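# Put the orange into the foam net sleeve

## Task

Place the orange so that it ends up inside the foam net sleeve, and avoid pulling on the net so hard that it rips, since tearing it costs score.

## Robot and tools

Robot: two arms, left_arm and right_arm, each ending in a two-finger gripper. Calibrated bases in the scene frame: left_arm at (+0.049, +0.297, 0) m, right_arm at (+0.025, -0.289, 0) m, both turned about 1 degree about z. A camera stand sits behind the arms. Loose objects can occasionally get a brief shove from outside.

Frames. Scene frame: origin at table-top height halfway between the nominal bases, +x out over the table, +y toward left_arm, +z up. Arm names do not match image left/right. Reported end_effector_position (m) and end_effector_quat_wxyz are in the scene frame. But every movement offset you send is expressed along the axes of that arm's current Hand target, not the scene axes. Gripper axes: fingers point along +z, they open and close along y. The reported position is the point between the pads, roughly 1 cm short of the tips. Readings can be off by a few cm, worse at long reach.

Row format (shared by execute_actions and move): one flat list of 14 numbers, each in [-1, 1]: left_arm dx, dy, dz, rx, ry, rz, opening, then right_arm dx, dy, dz, rx, ry, rz, opening. Both arms are always included. The first six per arm are an offset from that arm's Hand target as it was when the action or move began; 1.0 equals 0.6 m for dx/dy/dz and 180 degrees for rx/ry/rz, which together form one rotation vector. Offsets are relative, so sending the same offset twice moves twice. Six zeros re-commands the current Hand target (useful to stop an arm pressing against something). Opening is absolute, not an offset: +1 fully open (0.094 m), -1 closed. A 0 there is a real half-open command, so to keep a gripper as it is, resend its present value.

execute_actions(actions, cameras): actions is a list of actions; each action is a list of up to 15 rows, one per 1/30 s step; a short action repeats its last row to fill 15 steps. All rows in an action count from the action's starting Hand target, not from the row before. Images come only if actions is empty or cameras names them ("all", or names cam_high, cam_low, cam_left_wrist, cam_right_wrist; a wrong name voids the call). An empty list also reports the scene number and fields normally omitted.

move(target, speed, blend, opening_speed, grip_force, blocking, cameras): drives each gripper in a straight line toward the offset in target, one 14-number row, or a list of up to 15 rows all counted from the same starting Hand targets. speed is the path top speed in m/s (0.002 to 2.9, default 0.25; rotation up to twice that in rad/s), one value or one per target. blend (m) rounds corners between listed targets; 0 stops at each. opening_speed ramps openings (per second on the -1..+1 scale, at least 0.2); use it to close gently. grip_force sets the per-pad force limit, 10 to 50 N, one number or one per arm; it persists, and low values close slowly. blocking=false returns after about 0.5 s while the move continues. The whole move is capped at 10 s. Paths do not avoid obstacles or the other arm. Faster motion means more lag, drift and harder impacts. Avoid routing a gripper near its own base; go around it. The result adds a move: line: done (within 10 mm and 2 degrees), off_target, moving, held, fault, plus limits such as paced (pose clipped) or held (steps withheld).

wait(seconds 0 to 10): lets time pass holding commands; a running move continues. stop(): brakes a running move. zoom_image(camera, region [x0,y0,x1,y1] px, max 504x504) enlarges part of the newest image of that camera. finished_scene(scene): ends the scene for good; the orange must stay in the sleeve without the robot holding it.

Results: Hand target is the last commanded pose after clipping; the gripper often rests short of it, and the next command (even zeros) asks for it again, so add the missing distance if needed. grip_measured is the finger opening on the command scale (reads a little wide when empty, narrower than a squeezed part). Joint positions end with opening in m; joint torques include arm weight and are noisy. Joint velocities "within noise" means at rest. Tool commands lists present commands. execute_actions results also give positions at some steps. Orientation commands are clipped to 40 degrees from the measured one per step. Check pose and tilt after each move and correct it; small moves may not happen or may go sideways.

Gripping: the orange is round, so squeeze climbs quickly below first touch; close slowly with a moderate grip_force. Release by commanding well above grip_measured.

Avoid: tearing the net by hard pulls; dropping or releasing moving items; anything leaving the table; hitting the table or fixed things hard; grippers, cameras or fingers of the two arms touching each other (the clearance check does not protect grippers); one gripper clamping the other's fingers. Watch for MOTOR HOT (75 °C); at 90 °C the arm folds and idles, at 100 °C it collapses. Limit long stretched holds and pushing at unreachable poses. Joint ranges (rad): waist -2.618 to 3.054, shoulder 0 to 3.142, elbow 0 to 3.142 (straight 2.901), wrist pitch and yaw -1.571 to 1.571, roll -2.094 to 2.094.

Each tool is called after "Emit:" as a command line: name --argument value for each argument, lists and objects as JSON in quotes; but a table of rows of numbers goes row by row, as --pt "numbers of a row", without its own name.

## Session

Emit:
execute_actions --actions '[]'

Scene clock: 0.00 s.
left_arm: end_effector_position=(+0.3935, +0.0634, +0.2961) grip_measured=-0.969 end_effector_quat_wxyz=(+0.702, +0.641, +0.303, -0.059) | right_arm: end_effector_position=(+0.3821, -0.0334, +0.3075) grip_measured=-0.963 end_effector_quat_wxyz=(+0.309, -0.079, +0.697, +0.642)
Joint positions: left_arm=[-0.224 1.408 0.863 0.533 0.967 1.056 0.001] | right_arm=[0.315 1.487 0.951 0.561 -0.939 1.029 0.002]
Joint velocities: within noise
Joint torques (N m): no reading
Heat: left arm: 36 °C; right arm: 35 °C.
Hand target: left_arm +0.3944, +0.0655, +0.3042; +0.707, +0.638, +0.301, -0.052 | right_arm +0.3828, -0.0363, +0.3204; +0.326, -0.087, +0.689, +0.642
Tool commands: left_gripper/opening=-1.0 right_gripper/opening=-1.0

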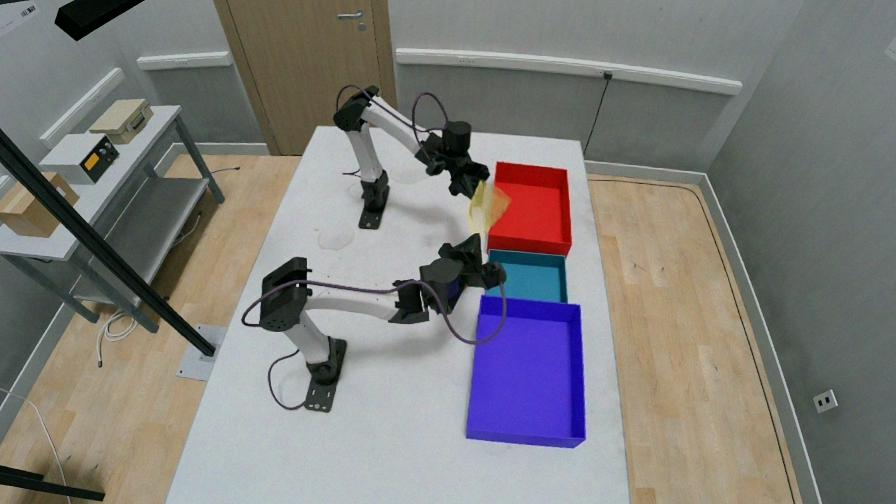

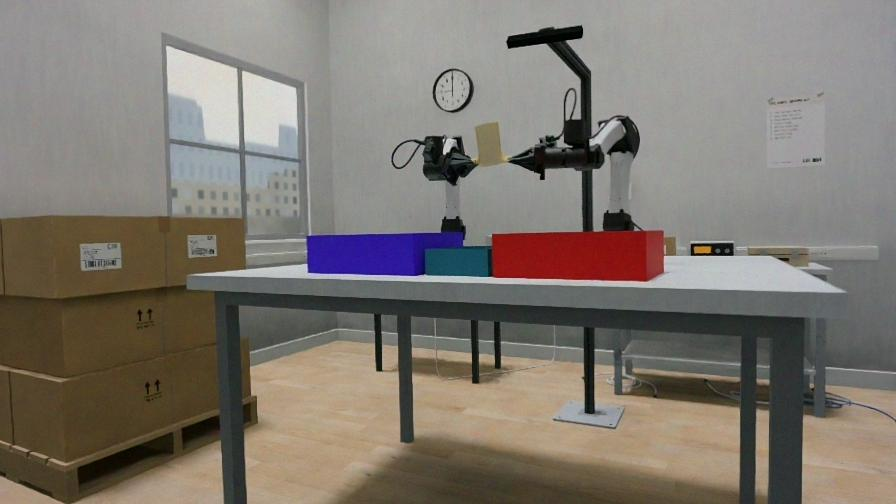

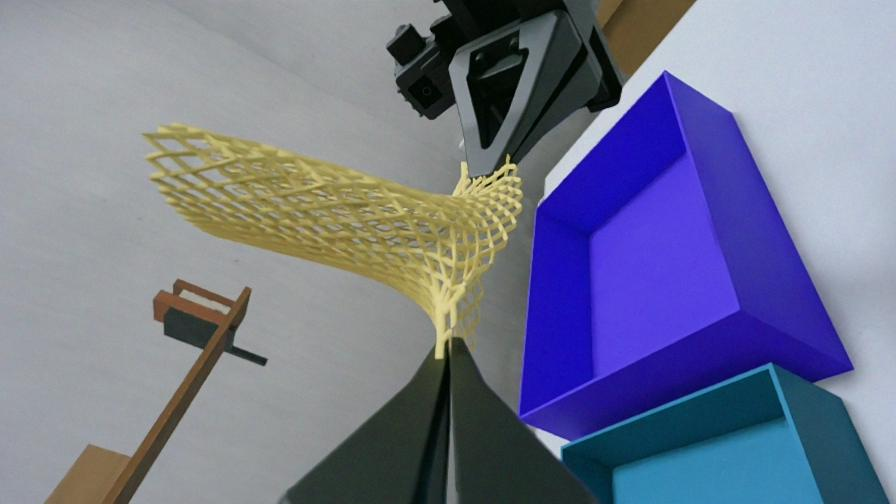

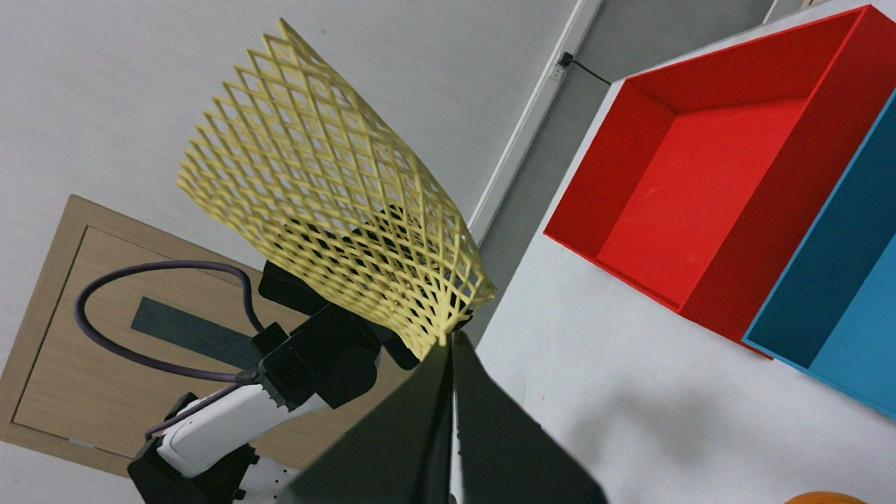

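Emit:
zoom_image --camera "cam_high" --region '[400, 150, 560, 330]'

Emit:
zoom_image --camera "cam_low" --region '[420, 110, 580, 280]'

Emit:
zoom_image --camera "cam_right_wrist" --region '[680, 400, 896, 504]'

Scaled by 2.800.

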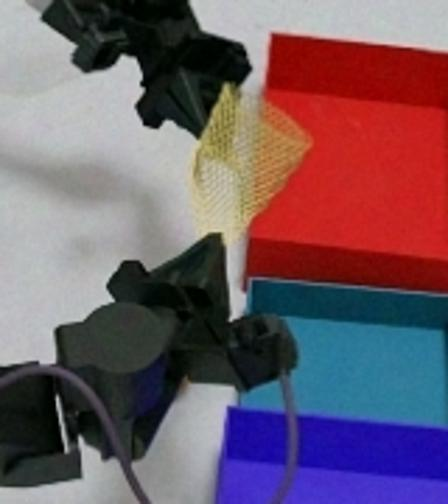

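Scaled by 2.965.

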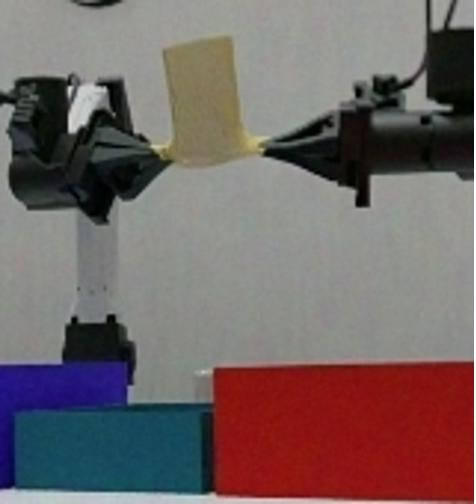

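Scaled by 2.333.

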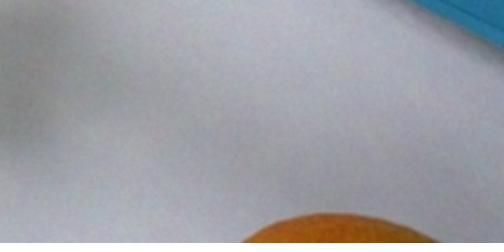

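Emit:
move --target '[0.0505,-0.2012,-0.0113,0,0,0,-1,0.1593,-0.1535,-0.0135,0,0,0,-1]' --speed 0.12 --cameras '["all"]'

Scene clock: 32.43 s.
left_arm: end_effector_position=(+0.3590, +0.0588, +0.1844) grip_measured=-0.969 end_effector_quat_wxyz=(+0.702, +0.643, +0.299, -0.059) | right_arm: end_effector_position=(+0.3526, -0.0283, +0.1852) grip_measured=-0.963 end_effector_quat_wxyz=(+0.306, -0.084, +0.697, +0.643)
Joint positions: left_arm=[-0.27 1.58 0.48 1.09 0.929 1.06 0.001] | right_arm=[0.358 1.697 0.578 1.14 -0.907 1.023 0.002]
Joint torques (N m): left_arm=[-0.46 -4.48 4.36 1.89 -0.29 -0.1] | right_arm=[-0.2 -5.44 4.42 2 0.24 -0.14]
Heat: left arm: 38 °C; right arm: 39 °C.
Hand target: left_arm +0.3615, +0.0596, +0.1841; +0.707, +0.638, +0.301, -0.052 | right_arm +0.3557, -0.0302, +0.1904; +0.326, -0.087, +0.689, +0.642
Off the commanded pose: left_arm 0.003 m, 1 deg | right_arm 0.006 m, 2 deg.
move: done
camera_calibration:
cam_left_wrist: T_world_to_cam=[[-0.437293, -0.179524, -0.881218, 0.330632], [0.508132, 0.75915, -0.40681, -0.126532], [0.742009, -0.62567, -0.240749, -0.0565251], [0, 0, 0, 1]] pos_world=[0.25082, 0.120047, 0.226276]
cam_right_wrist: T_world_to_cam=[[0.523779, -0.120496, -0.843289, -0.0326542], [-0.841348, -0.228177, -0.489969, 0.411], [-0.133379, 0.966135, -0.220893, 0.245172], [0, 0, 0, 1]] pos_world=[0.395598, -0.147023, 0.227997]

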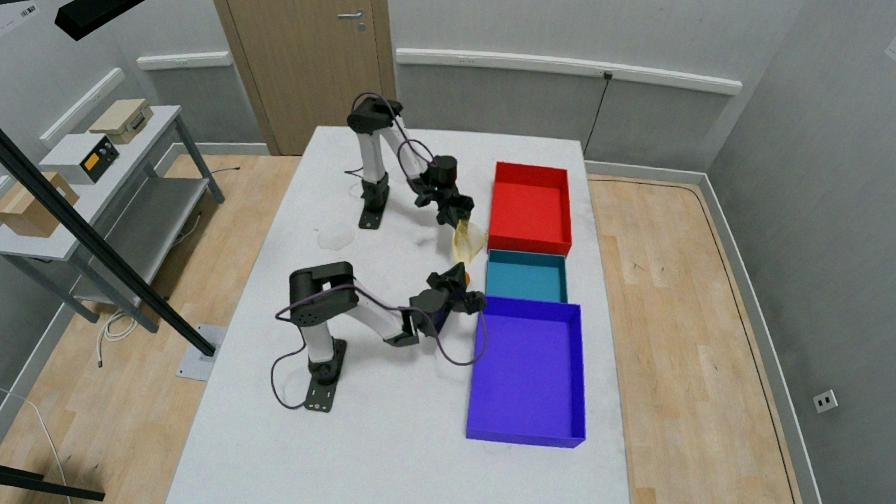

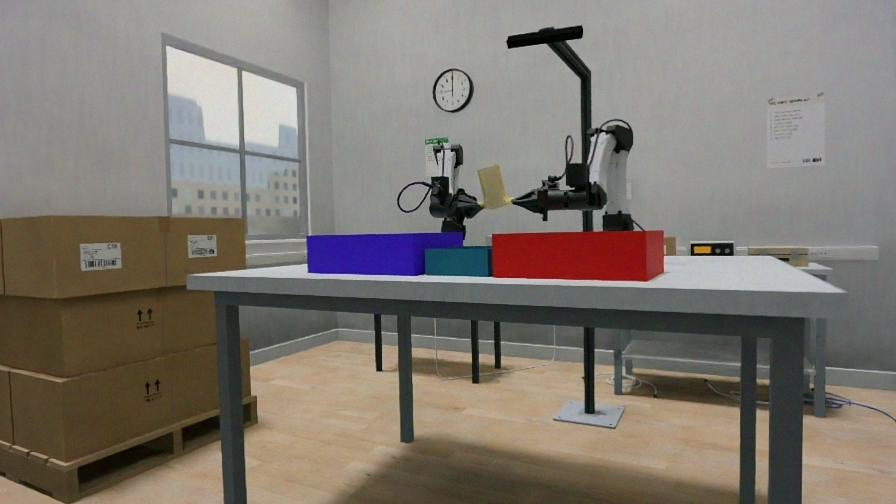

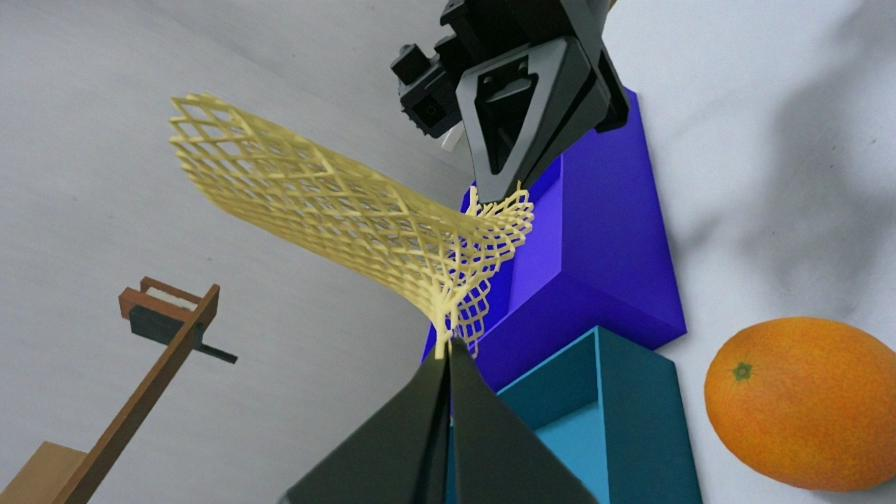

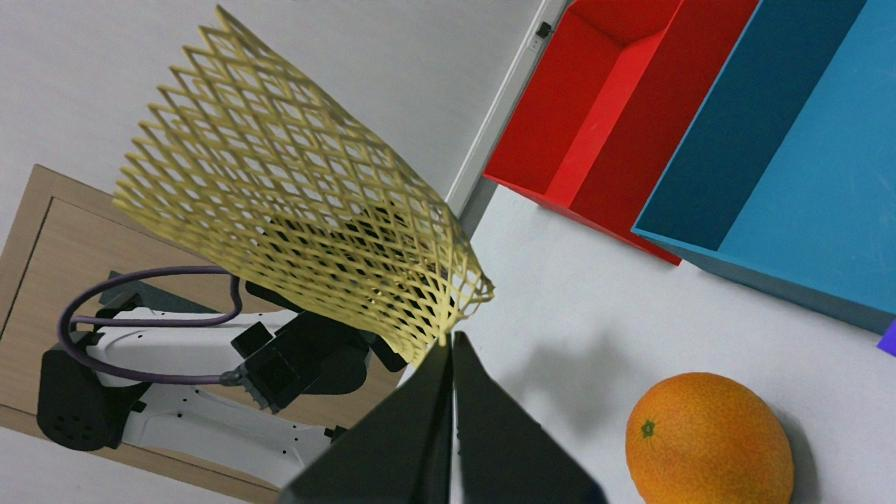

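Emit:
move --target '[0.0712,-0.1225,-0.0053,0,0,0,-1,0.082,-0.116,0.0028,0,0,0,-1]' --speed 0.12 --cameras '["all"]'

Emit:
zoom_image --camera "cam_high" --region '[400, 190, 540, 330]'

Scene clock: 53.53 s.
left_arm: end_effector_position=(+0.3582, +0.0591, +0.0973) grip_measured=-0.969 end_effector_quat_wxyz=(+0.692, +0.649, +0.310, -0.066) | right_arm: end_effector_position=(+0.3519, -0.0239, +0.0975) grip_measured=-0.963 end_effector_quat_wxyz=(+0.295, -0.077, +0.706, +0.639)
Joint positions: left_arm=[-0.27 2.001 0.415 1.527 0.929 1.076 0.001] | right_arm=[0.373 2.084 0.535 1.535 -0.892 1.019 0.002]
Joint torques (N m): left_arm=[0.72 -6.01 2.43 1.89 -0.12 0.1] | right_arm=[0.09 -7.17 2.77 2.06 0.24 -0.27]
Heat: left arm: 38 °C; right arm: 38 °C.
Hand target: left_arm +0.3615, +0.0626, +0.0991; +0.707, +0.638, +0.301, -0.052 | right_arm +0.3557, -0.0251, +0.1053; +0.326, -0.087, +0.689, +0.642
Off the commanded pose: left_arm 0.005 m, 3 deg | right_arm 0.009 m, 4 deg.
joint sent to its limit (left arm) — joint 4 (wrist pitch), upper limit. The joint targets are off in position, not in orientation.
joint sent to its limit (right arm) — joint 4 (wrist pitch), upper limit. The joint targets are off in position, not in orientation.
move: off_target (left_arm, right_arm)
camera_calibration:
cam_left_wrist: T_world_to_cam=[[-0.464622, -0.162882, -0.8704, 0.261253], [0.495647, 0.766698, -0.408054, -0.157617], [0.733798, -0.621002, -0.275493, -0.0706246], [0, 0, 0, 1]] pos_world=[0.251331, 0.11954, 0.143622]
cam_right_wrist: T_world_to_cam=[[0.499321, -0.131884, -0.856321, -0.0960824], [-0.855052, -0.234564, -0.462455, 0.370446], [-0.139872, 0.963113, -0.22989, 0.224414], [0, 0, 0, 1]] pos_world=[0.396116, -0.141915, 0.140628]

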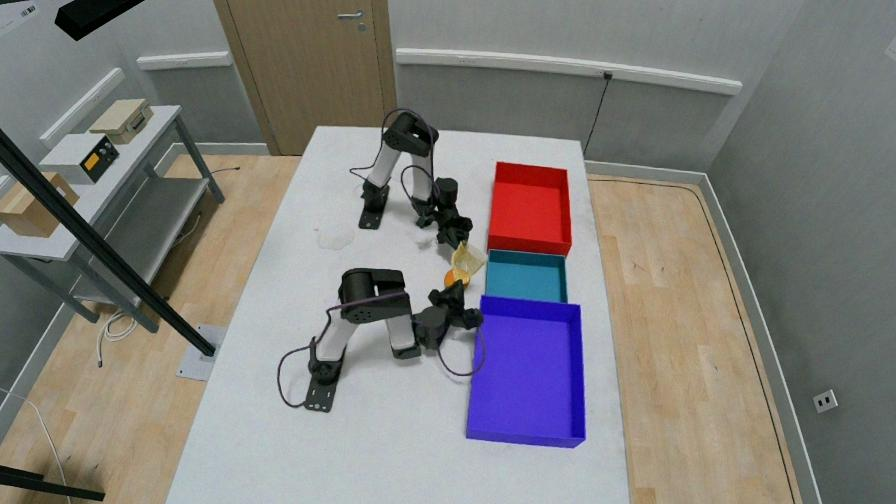

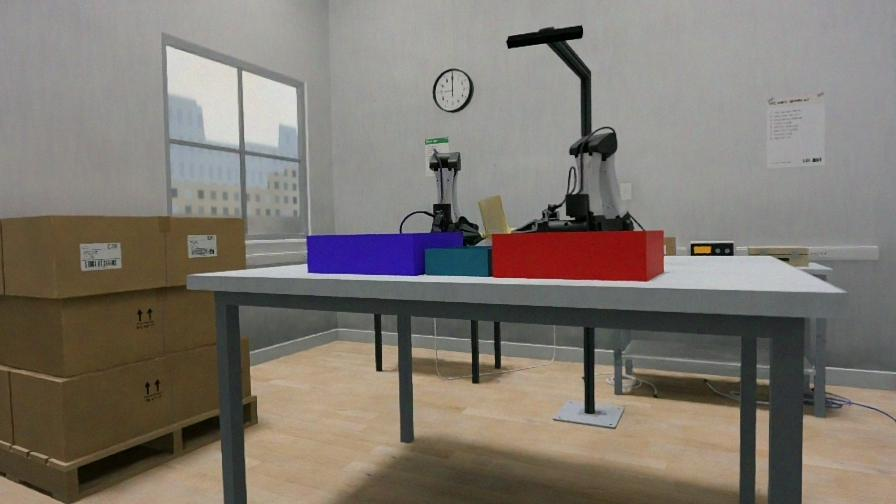

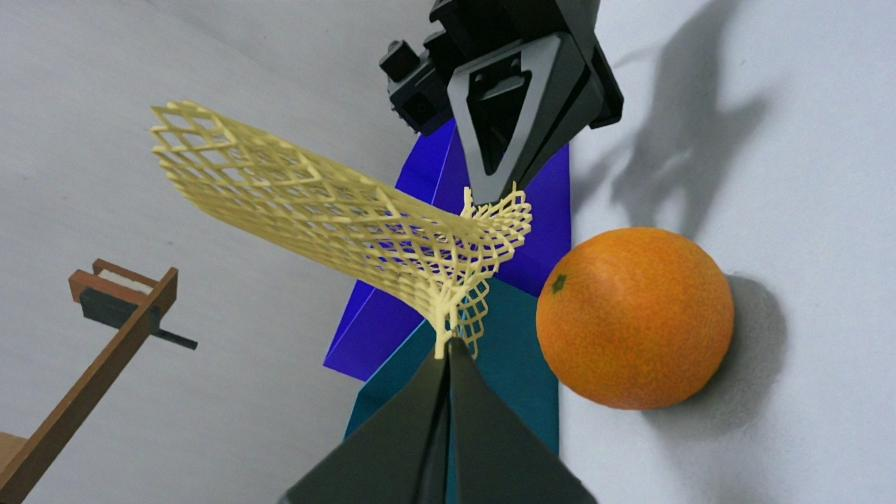

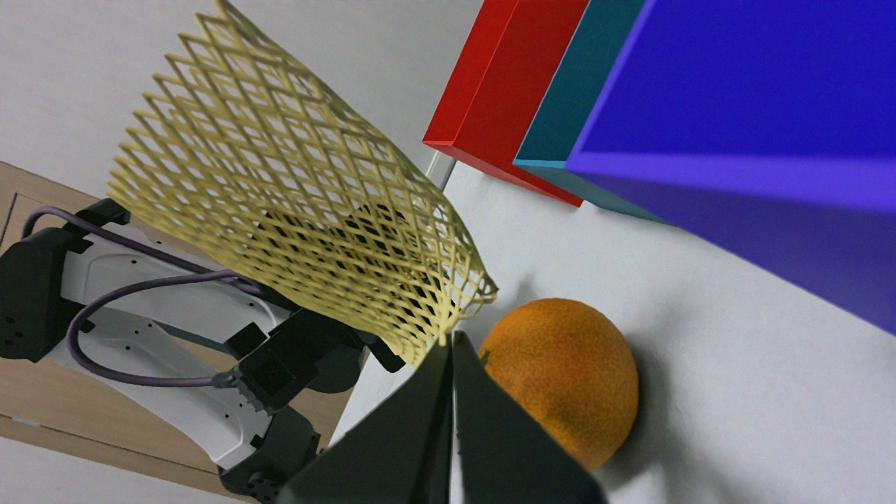

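Scaled by 3.600.

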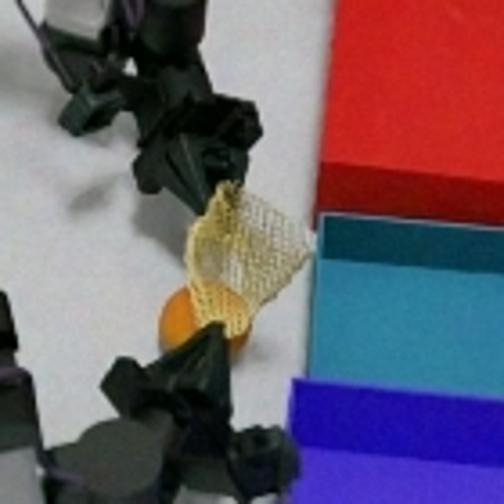

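Emit:
move --target '[0.0083,-0.0433,-0.0012,0.168,0.095,0,-1,0.0335,-0.0357,0,0.163,0.108,0,-1]' --speed 0.15 --cameras '["cam_high","cam_left_wrist","cam_right_wrist"]'

Emit:
zoom_image --camera "cam_high" --region '[400, 190, 540, 330]'

Scene clock: 70.30 s.
left_arm: end_effector_position=(+0.3481, +0.0599, +0.0626) grip_measured=-0.969 end_effector_quat_wxyz=(+0.464, +0.798, +0.382, -0.048) | right_arm: end_effector_position=(+0.3453, -0.0230, +0.0638) grip_measured=-0.963 end_effector_quat_wxyz=(+0.202, -0.100, +0.874, +0.430)
Joint positions: left_arm=[-0.365 1.597 0.653 0.144 0.664 1.586 0.001] | right_arm=[0.457 1.712 0.761 0.192 -0.648 0.499 0.002]
Joint torques (N m): left_arm=[-0.5 -8.94 7.27 1.03 -0.07 0.11] | right_arm=[0.2 -8.69 7.66 1.15 0.07 -0.2]
Heat: left arm: 39 °C; right arm: 39 °C.
Hand target: left_arm +0.3535, +0.0602, +0.0740; +0.464, +0.801, +0.377, -0.034 | right_arm +0.3516, -0.0226, +0.0763; +0.217, -0.108, +0.873, +0.424
Off the commanded pose: left_arm 0.013 m, 2 deg | right_arm 0.014 m, 2 deg.
move: off_target (left_arm, right_arm)
camera_calibration:
cam_left_wrist: T_world_to_cam=[[-0.628162, 0.275455, -0.727693, 0.248313], [0.453136, 0.889783, -0.0543464, -0.182097], [0.632519, -0.363882, -0.683746, -0.0269279], [0, 0, 0, 1]] pos_world=[0.255528, 0.0838297, 0.152387]
cam_right_wrist: T_world_to_cam=[[0.358954, -0.577001, -0.733636, -0.0911074], [-0.906686, -0.402118, -0.12736, 0.341997], [-0.221522, 0.710894, -0.667501, 0.265173], [0, 0, 0, 1]] pos_world=[0.401529, -0.103555, 0.15372]
Images, in order (width x height): cam_high 896x504, cam_left_wrist 896x504, cam_right_wrist 896x504.

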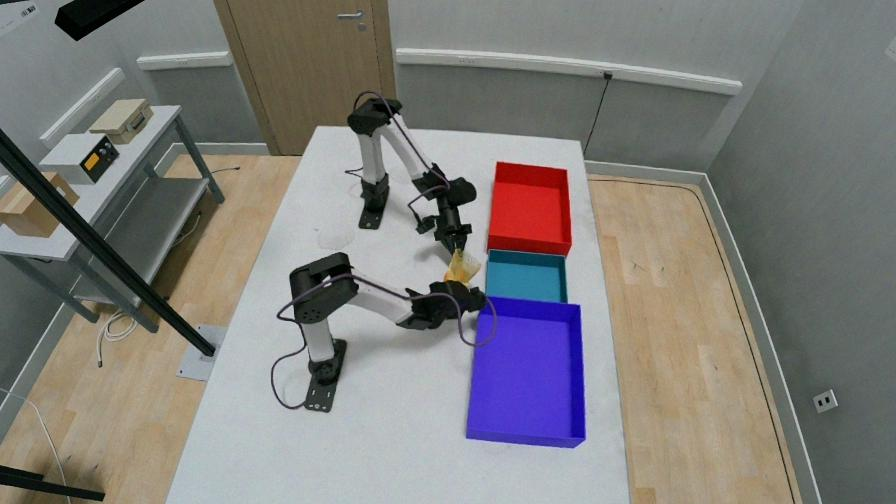

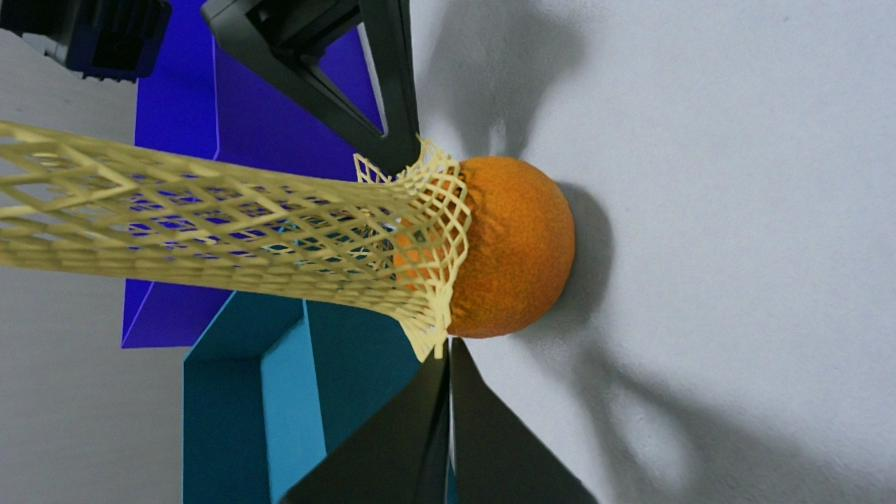

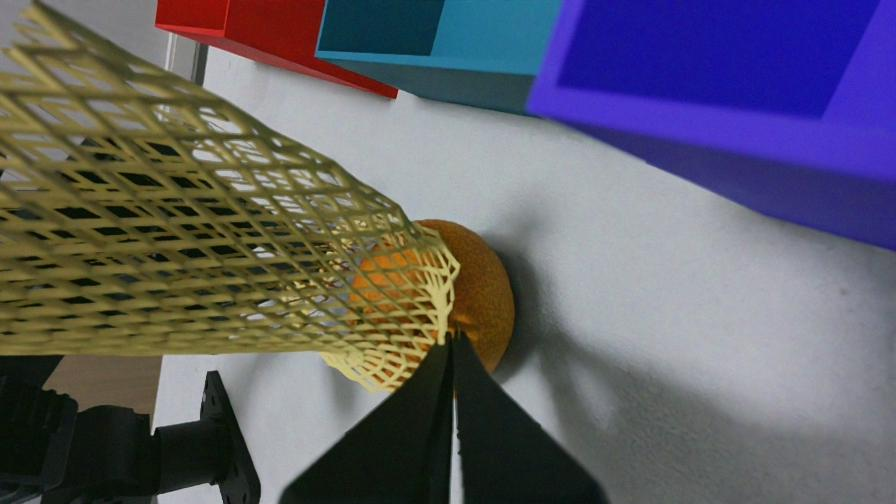

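Scaled by 3.600.

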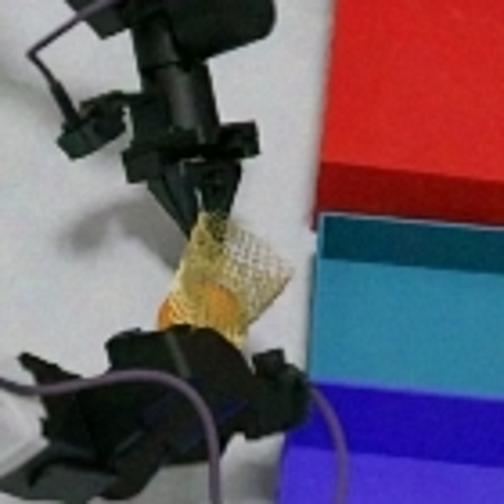

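Emit:
move --target '[0.0255,-0.0435,0.0265,0,0,0,-1,0.0282,-0.0345,0.0357,0,0,0,-1]' --speed 0.06 --cameras '["cam_high","cam_left_wrist","cam_right_wrist"]'

Emit:
zoom_image --camera "cam_high" --region '[400, 190, 540, 330]'

Scene clock: 85.73 s.
left_arm: end_effector_position=(+0.3540, +0.0600, +0.0518) grip_measured=-0.969 end_effector_quat_wxyz=(+0.476, +0.797, +0.371, -0.033) | right_arm: end_effector_position=(+0.3506, -0.0210, +0.0445) grip_measured=-0.963 end_effector_quat_wxyz=(+0.209, -0.100, +0.874, +0.427)
Joint positions: left_arm=[-0.359 1.649 0.621 0.265 0.664 1.599 0.001] | right_arm=[0.46 1.786 0.744 0.294 -0.636 0.499 0.002]
Joint torques (N m): left_arm=[0.66 -4.64 4.04 1.46 -0.01 0.11] | right_arm=[0.28 -6.02 4.48 1.73 0.11 -0.16]
Heat: left arm: 39 °C; right arm: 41 °C.
Hand target: left_arm +0.3525, +0.0641, +0.0401; +0.464, +0.801, +0.377, -0.034 | right_arm +0.3506, -0.0186, +0.0423; +0.217, -0.108, +0.873, +0.424
Off the commanded pose: left_arm 0.013 m, 2 deg | right_arm 0.003 m, 1 deg.
move: off_target (left_arm)
camera_calibration:
cam_left_wrist: T_world_to_cam=[[-0.59549, 0.268262, -0.75725, 0.234514], [0.455904, 0.888961, -0.0435947, -0.186926], [0.661471, -0.371193, -0.651669, -0.0493878], [0, 0, 0, 1]] pos_world=[0.25754, 0.0849259, 0.137253]
cam_right_wrist: T_world_to_cam=[[0.365271, -0.581321, -0.727078, -0.108596], [-0.907272, -0.397173, -0.138246, 0.345882], [-0.208411, 0.710154, -0.672492, 0.247689], [0, 0, 0, 1]] pos_world=[0.405097, -0.101652, 0.135428]
Images, in order (width x height): cam_high 896x504, cam_left_wrist 896x504, cam_right_wrist 896x504.

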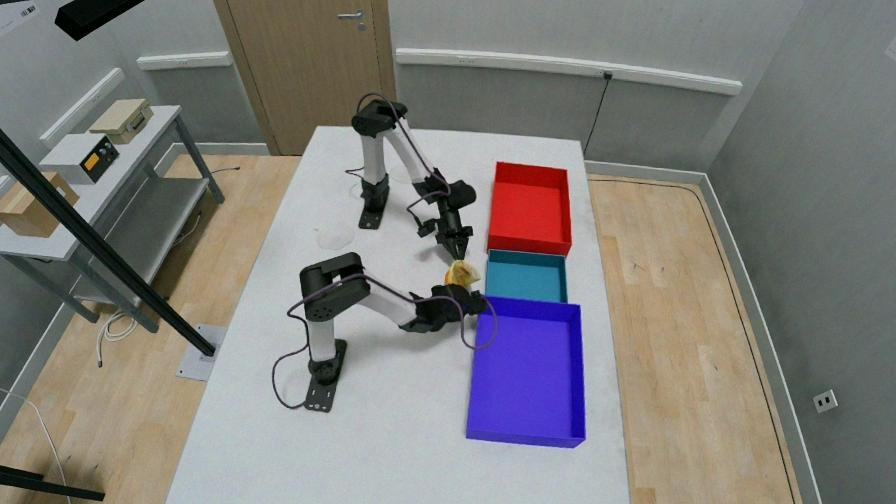

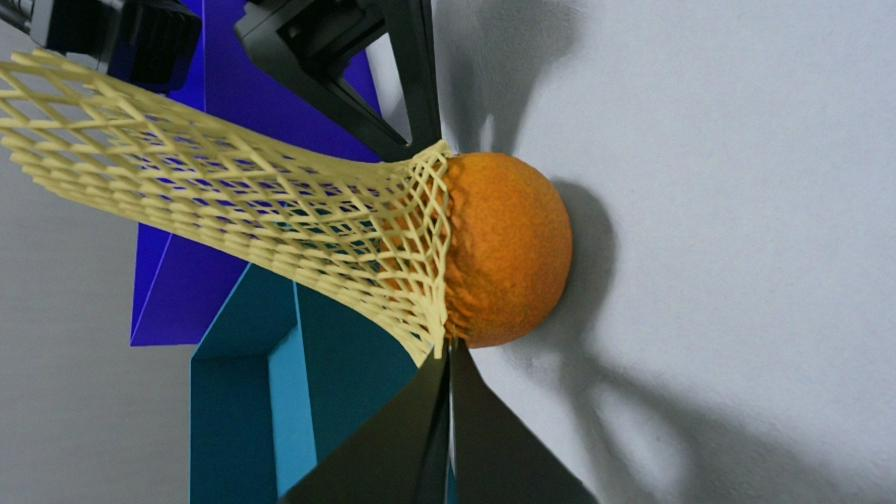

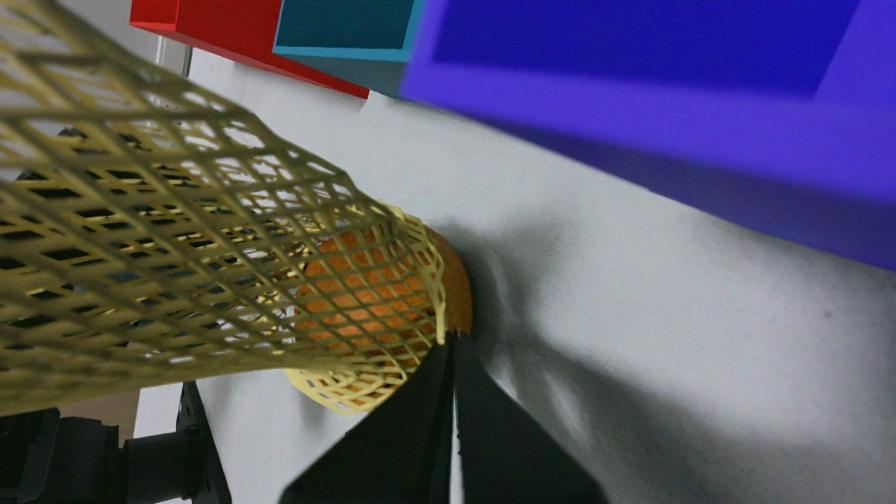

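Scaled by 3.600.

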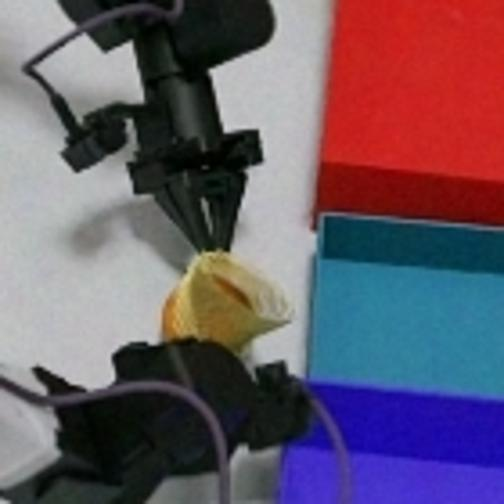

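Emit:
move --pt "-0.0133 0.0257 -0.0228 0 0 0 -1 -0.0142 0.0208 -0.0165 0 0 0 -1" --pt "-0.0288 0.0118 -0.0292 -0.0636 0.0317 0.0854 -1 0.005 0.0288 -0.0227 0.0005 -0.0685 -0.0874 -1" --pt "-0.0073 -0.0265 0.0012 -0.0636 0.0317 0.0854 -1 0.0302 -0.0082 0.0065 0.0005 -0.0685 -0.0874 -1" --speed 0.08 --blend 0.005 --cameras '["cam_high","cam_left_wrist","cam_right_wrist"]'

Emit:
zoom_image --camera "cam_high" --region '[400, 190, 540, 330]'

Scene clock: 105.13 s.
left_arm: end_effector_position=(+0.3445, +0.0640, +0.0447) grip_measured=-0.971 end_effector_quat_wxyz=(+0.540, +0.785, +0.283, +0.112) | right_arm: end_effector_position=(+0.3354, -0.0170, +0.0284) grip_measured=-0.963 end_effector_quat_wxyz=(+0.353, -0.176, +0.824, +0.406)
Joint positions: left_arm=[-0.408 1.718 0.349 0.895 0.538 1.686 0.001] | right_arm=[0.54 1.87 0.494 0.88 -0.487 0.396 0.002]
Joint torques (N m): left_arm=[-0.59 -3.88 2.81 1.58 -0.2 0.08] | right_arm=[0.21 -5.56 3.21 1.97 0.18 -0.21]
Heat: left arm: 39 °C; right arm: 40 °C.
Hand target: left_arm +0.3395, +0.0656, +0.0300; +0.523, +0.794, +0.291, +0.106 | right_arm +0.3375, -0.0186, +0.0282; +0.365, -0.180, +0.822, +0.399
Off the commanded pose: left_arm 0.016 m, 3 deg | right_arm 0.003 m, 2 deg.
move: off_target (left_arm)
camera_calibration:
cam_left_wrist: T_world_to_cam=[[-0.289838, 0.252954, -0.923043, 0.125443], [0.432719, 0.894872, 0.109359, -0.185701], [0.853668, -0.367721, -0.368826, -0.125379], [0, 0, 0, 1]] pos_world=[0.223747, 0.0883426, 0.0898542]
cam_right_wrist: T_world_to_cam=[[0.594231, -0.57594, -0.561412, -0.193891], [-0.803926, -0.404202, -0.43626, 0.30518], [0.0243356, 0.710573, -0.703202, 0.153736], [0, 0, 0, 1]] pos_world=[0.356817, -0.0975555, 0.132393]
Images, in order (width x height): cam_high 896x504, cam_left_wrist 896x504, cam_right_wrist 896x504.

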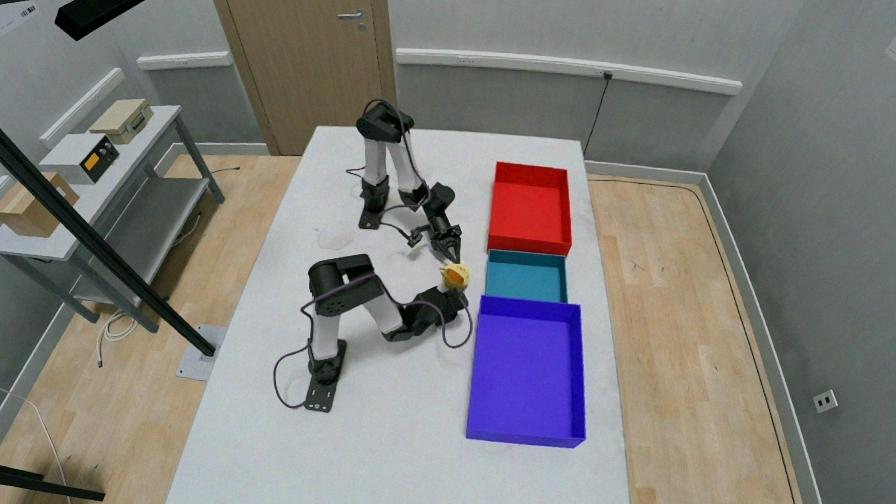

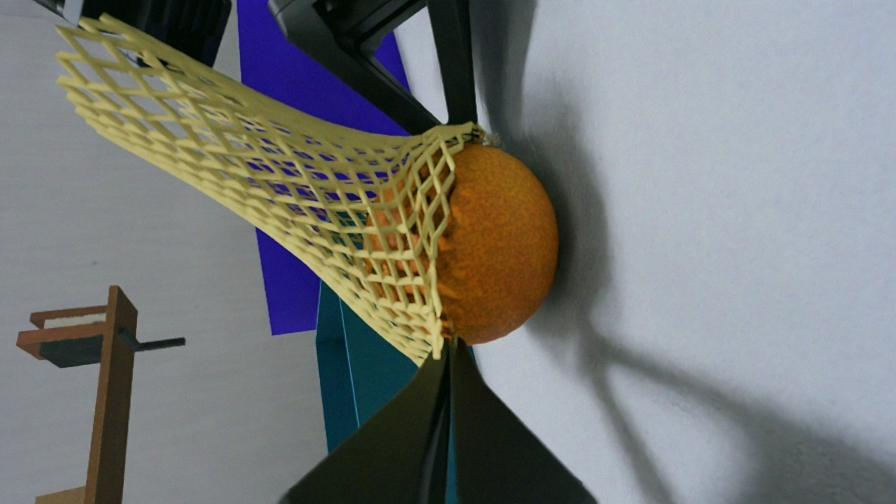

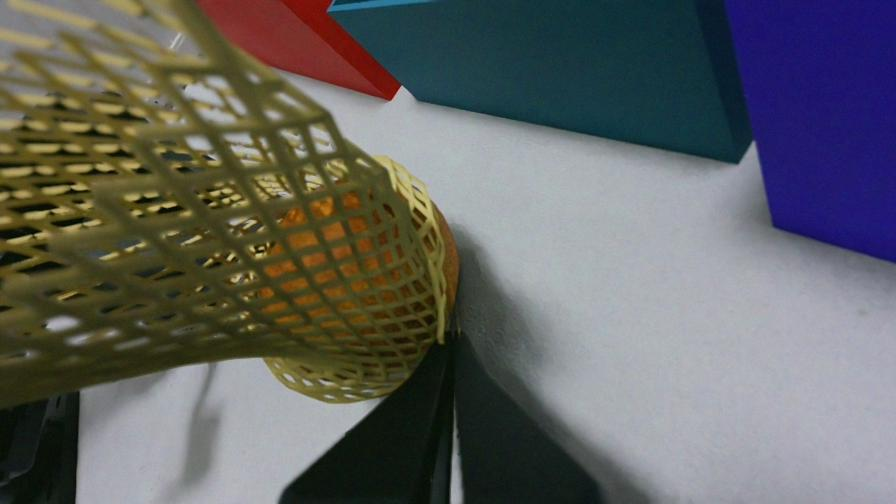

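Scaled by 3.600.

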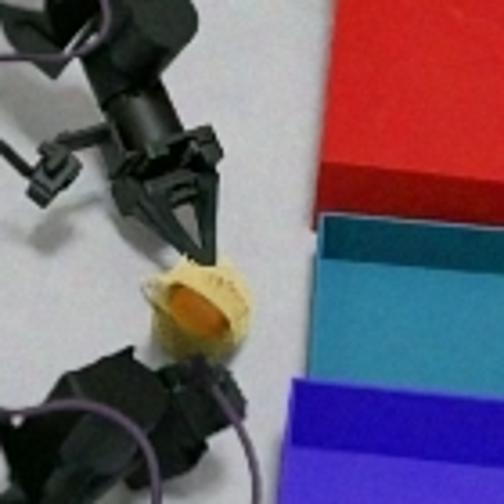

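Emit:
move --target '[0.006,-0.0275,-0.0005,0,0,0,-1,0.0062,-0.0044,0.0035,0,0,0,-1]' --speed 0.06 --cameras '["cam_high","cam_left_wrist","cam_right_wrist"]'

Emit:
zoom_image --camera "cam_high" --region '[400, 190, 540, 330]'

Scene clock: 114.27 s.
left_arm: end_effector_position=(+0.3435, +0.0688, +0.0325) grip_measured=-0.972 end_effector_quat_wxyz=(+0.542, +0.782, +0.281, +0.121) | right_arm: end_effector_position=(+0.3363, -0.0154, +0.0269) grip_measured=-0.963 end_effector_quat_wxyz=(+0.357, -0.178, +0.820, +0.410)
Joint positions: left_arm=[-0.398 1.8 0.319 1.02 0.538 1.695 0.001] | right_arm=[0.54 1.895 0.494 0.918 -0.493 0.396 0.002]
Joint torques (N m): left_arm=[0.59 -3.75 2.15 1.44 -0.04 0.1] | right_arm=[0.14 -5.65 2.8 1.84 0.11 -0.25]
Heat: left arm: 39 °C; right arm: 40 °C.
Hand target: left_arm +0.3365, +0.0726, +0.0149; +0.523, +0.794, +0.291, +0.106 | right_arm +0.3376, -0.0186, +0.0232; +0.365, -0.180, +0.822, +0.399
Off the commanded pose: left_arm 0.019 m, 3 deg | right_arm 0.005 m, 2 deg.
move: off_target (left_arm)
camera_calibration:
cam_left_wrist: T_world_to_cam=[[-0.274642, 0.250373, -0.928378, 0.107784], [0.424204, 0.898017, 0.116693, -0.185706], [0.862915, -0.361773, -0.352843, -0.131377], [0, 0, 0, 1]] pos_world=[0.221746, 0.0922525, 0.0753793]
cam_right_wrist: T_world_to_cam=[[0.603188, -0.567477, -0.560476, -0.197245], [-0.797112, -0.404347, -0.448459, 0.303867], [0.0278635, 0.717267, -0.696241, 0.150166], [0, 0, 0, 1]] pos_world=[0.357008, -0.0967733, 0.130273]
Images, in order (width x height): cam_high 896x504, cam_left_wrist 896x504, cam_right_wrist 896x504.

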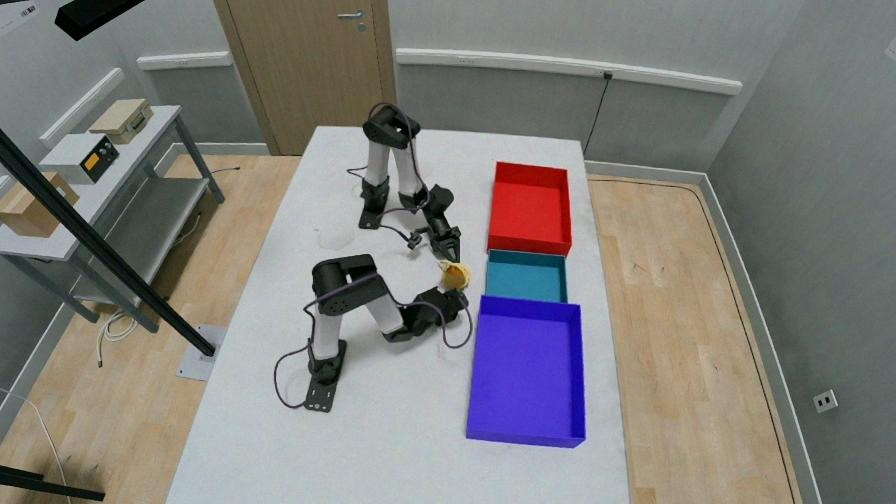

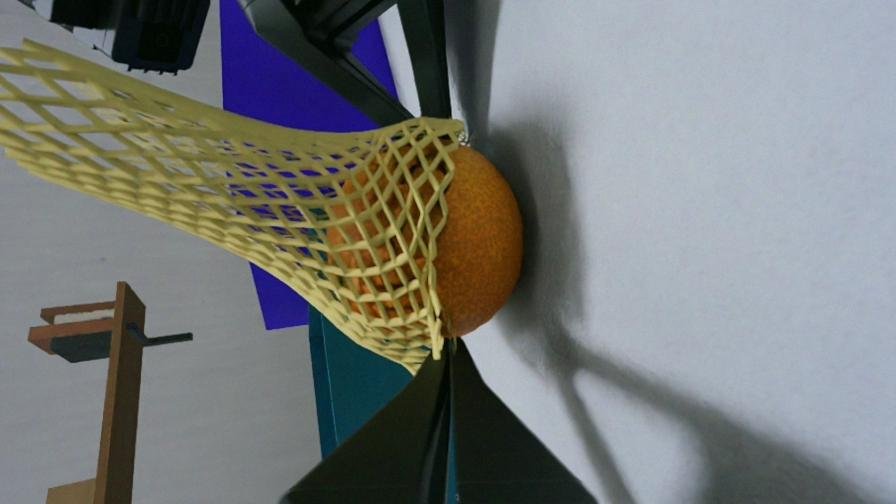

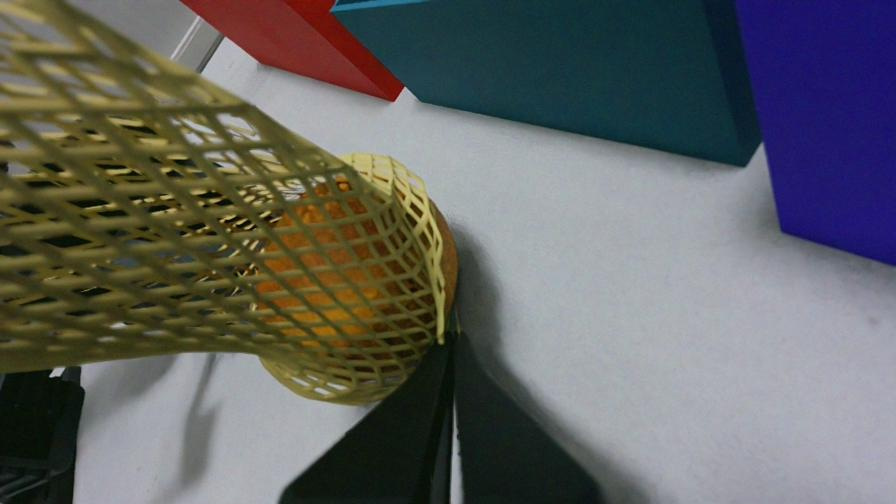

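Scaled by 3.600.

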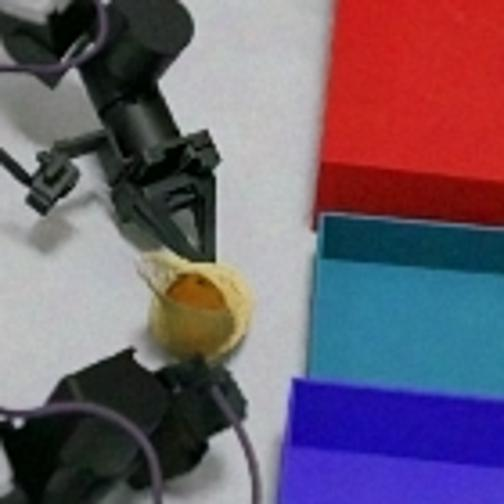

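Emit:
move --target '[0.0032,-0.0208,0.01,-0.038,0.019,0.051,-1,0.0149,-0.0105,0.0083,0,-0.041,-0.053,-1]' --speed 0.06 --cameras '["cam_high","cam_left_wrist","cam_right_wrist"]'

Emit:
zoom_image --camera "cam_high" --region '[400, 190, 540, 330]'

Scene clock: 123.07 s.
left_arm: end_effector_position=(+0.3404, +0.0704, +0.0301) grip_measured=-0.972 end_effector_quat_wxyz=(+0.588, +0.753, +0.225, +0.192) | right_arm: end_effector_position=(+0.3401, -0.0135, +0.0312) grip_measured=-0.963 end_effector_quat_wxyz=(+0.471, -0.230, +0.756, +0.392)
Joint positions: left_arm=[-0.402 2.085 0.245 1.564 0.526 1.738 0.001] | right_arm=[0.565 2.081 0.428 1.375 -0.427 0.281 0.002]
Joint torques (N m): left_arm=[-1.24 -2.37 0.88 1.3 -0.44 0.45] | right_arm=[0.16 -4.7 1.65 1.45 0.22 -0.11]
Heat: left arm: 38 °C; right arm: 39 °C.
Hand target: left_arm +0.3365, +0.0726, +0.0010; +0.550, +0.779, +0.235, +0.188 | right_arm +0.3376, -0.0186, +0.0112; +0.449, -0.222, +0.779, +0.378
Off the commanded pose: left_arm 0.029 m, 5 deg | right_arm 0.021 m, 4 deg.
joint read past its limit (left arm) — joint 4 (wrist pitch), upper limit.
move: off_target (left_arm, right_arm)
camera_calibration:
cam_left_wrist: T_world_to_cam=[[-0.0770378, 0.204768, -0.975774, 0.0416737], [0.401824, 0.902057, 0.157574, -0.179366], [0.91247, -0.379951, -0.151773, -0.150547], [0, 0, 0, 1]] pos_world=[0.212654, 0.096065, 0.0460786]
cam_right_wrist: T_world_to_cam=[[0.738225, -0.553736, -0.385227, -0.247219], [-0.638772, -0.390327, -0.663035, 0.262705], [0.216782, 0.735541, -0.64186, 0.0860092], [0, 0, 0, 1]] pos_world=[0.331667, -0.0976165, 0.134153]
Images, in order (width x height): cam_high 896x504, cam_left_wrist 896x504, cam_right_wrist 896x504.

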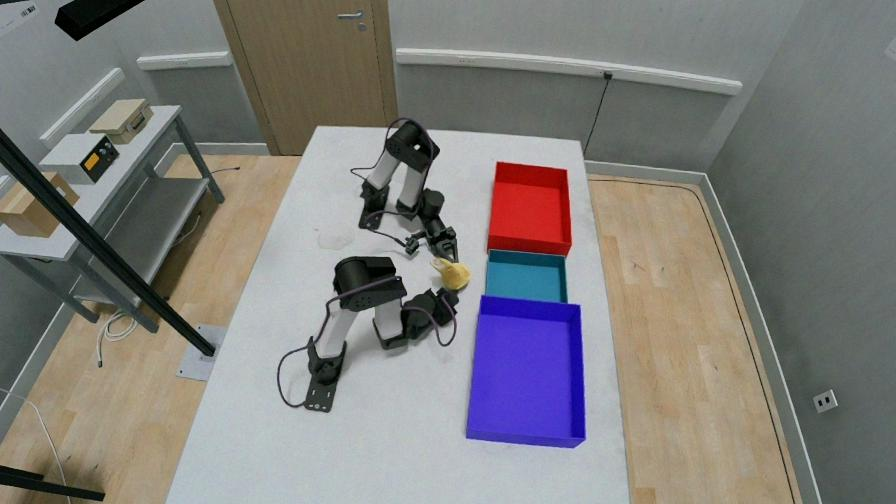

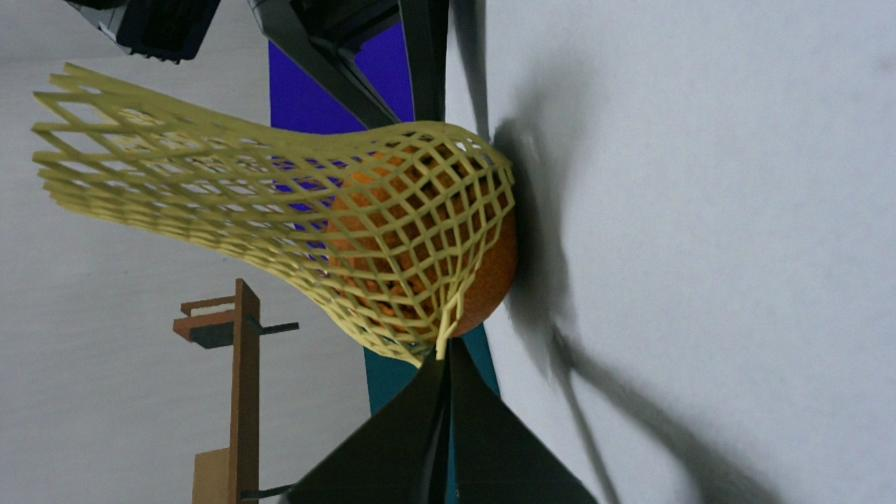

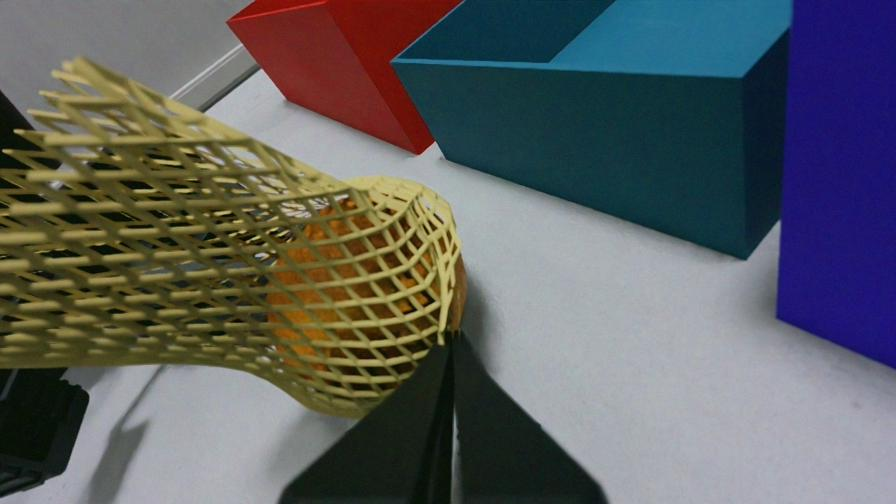

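Scaled by 3.600.

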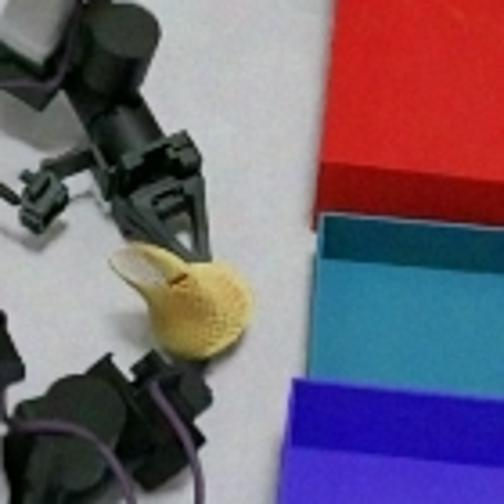

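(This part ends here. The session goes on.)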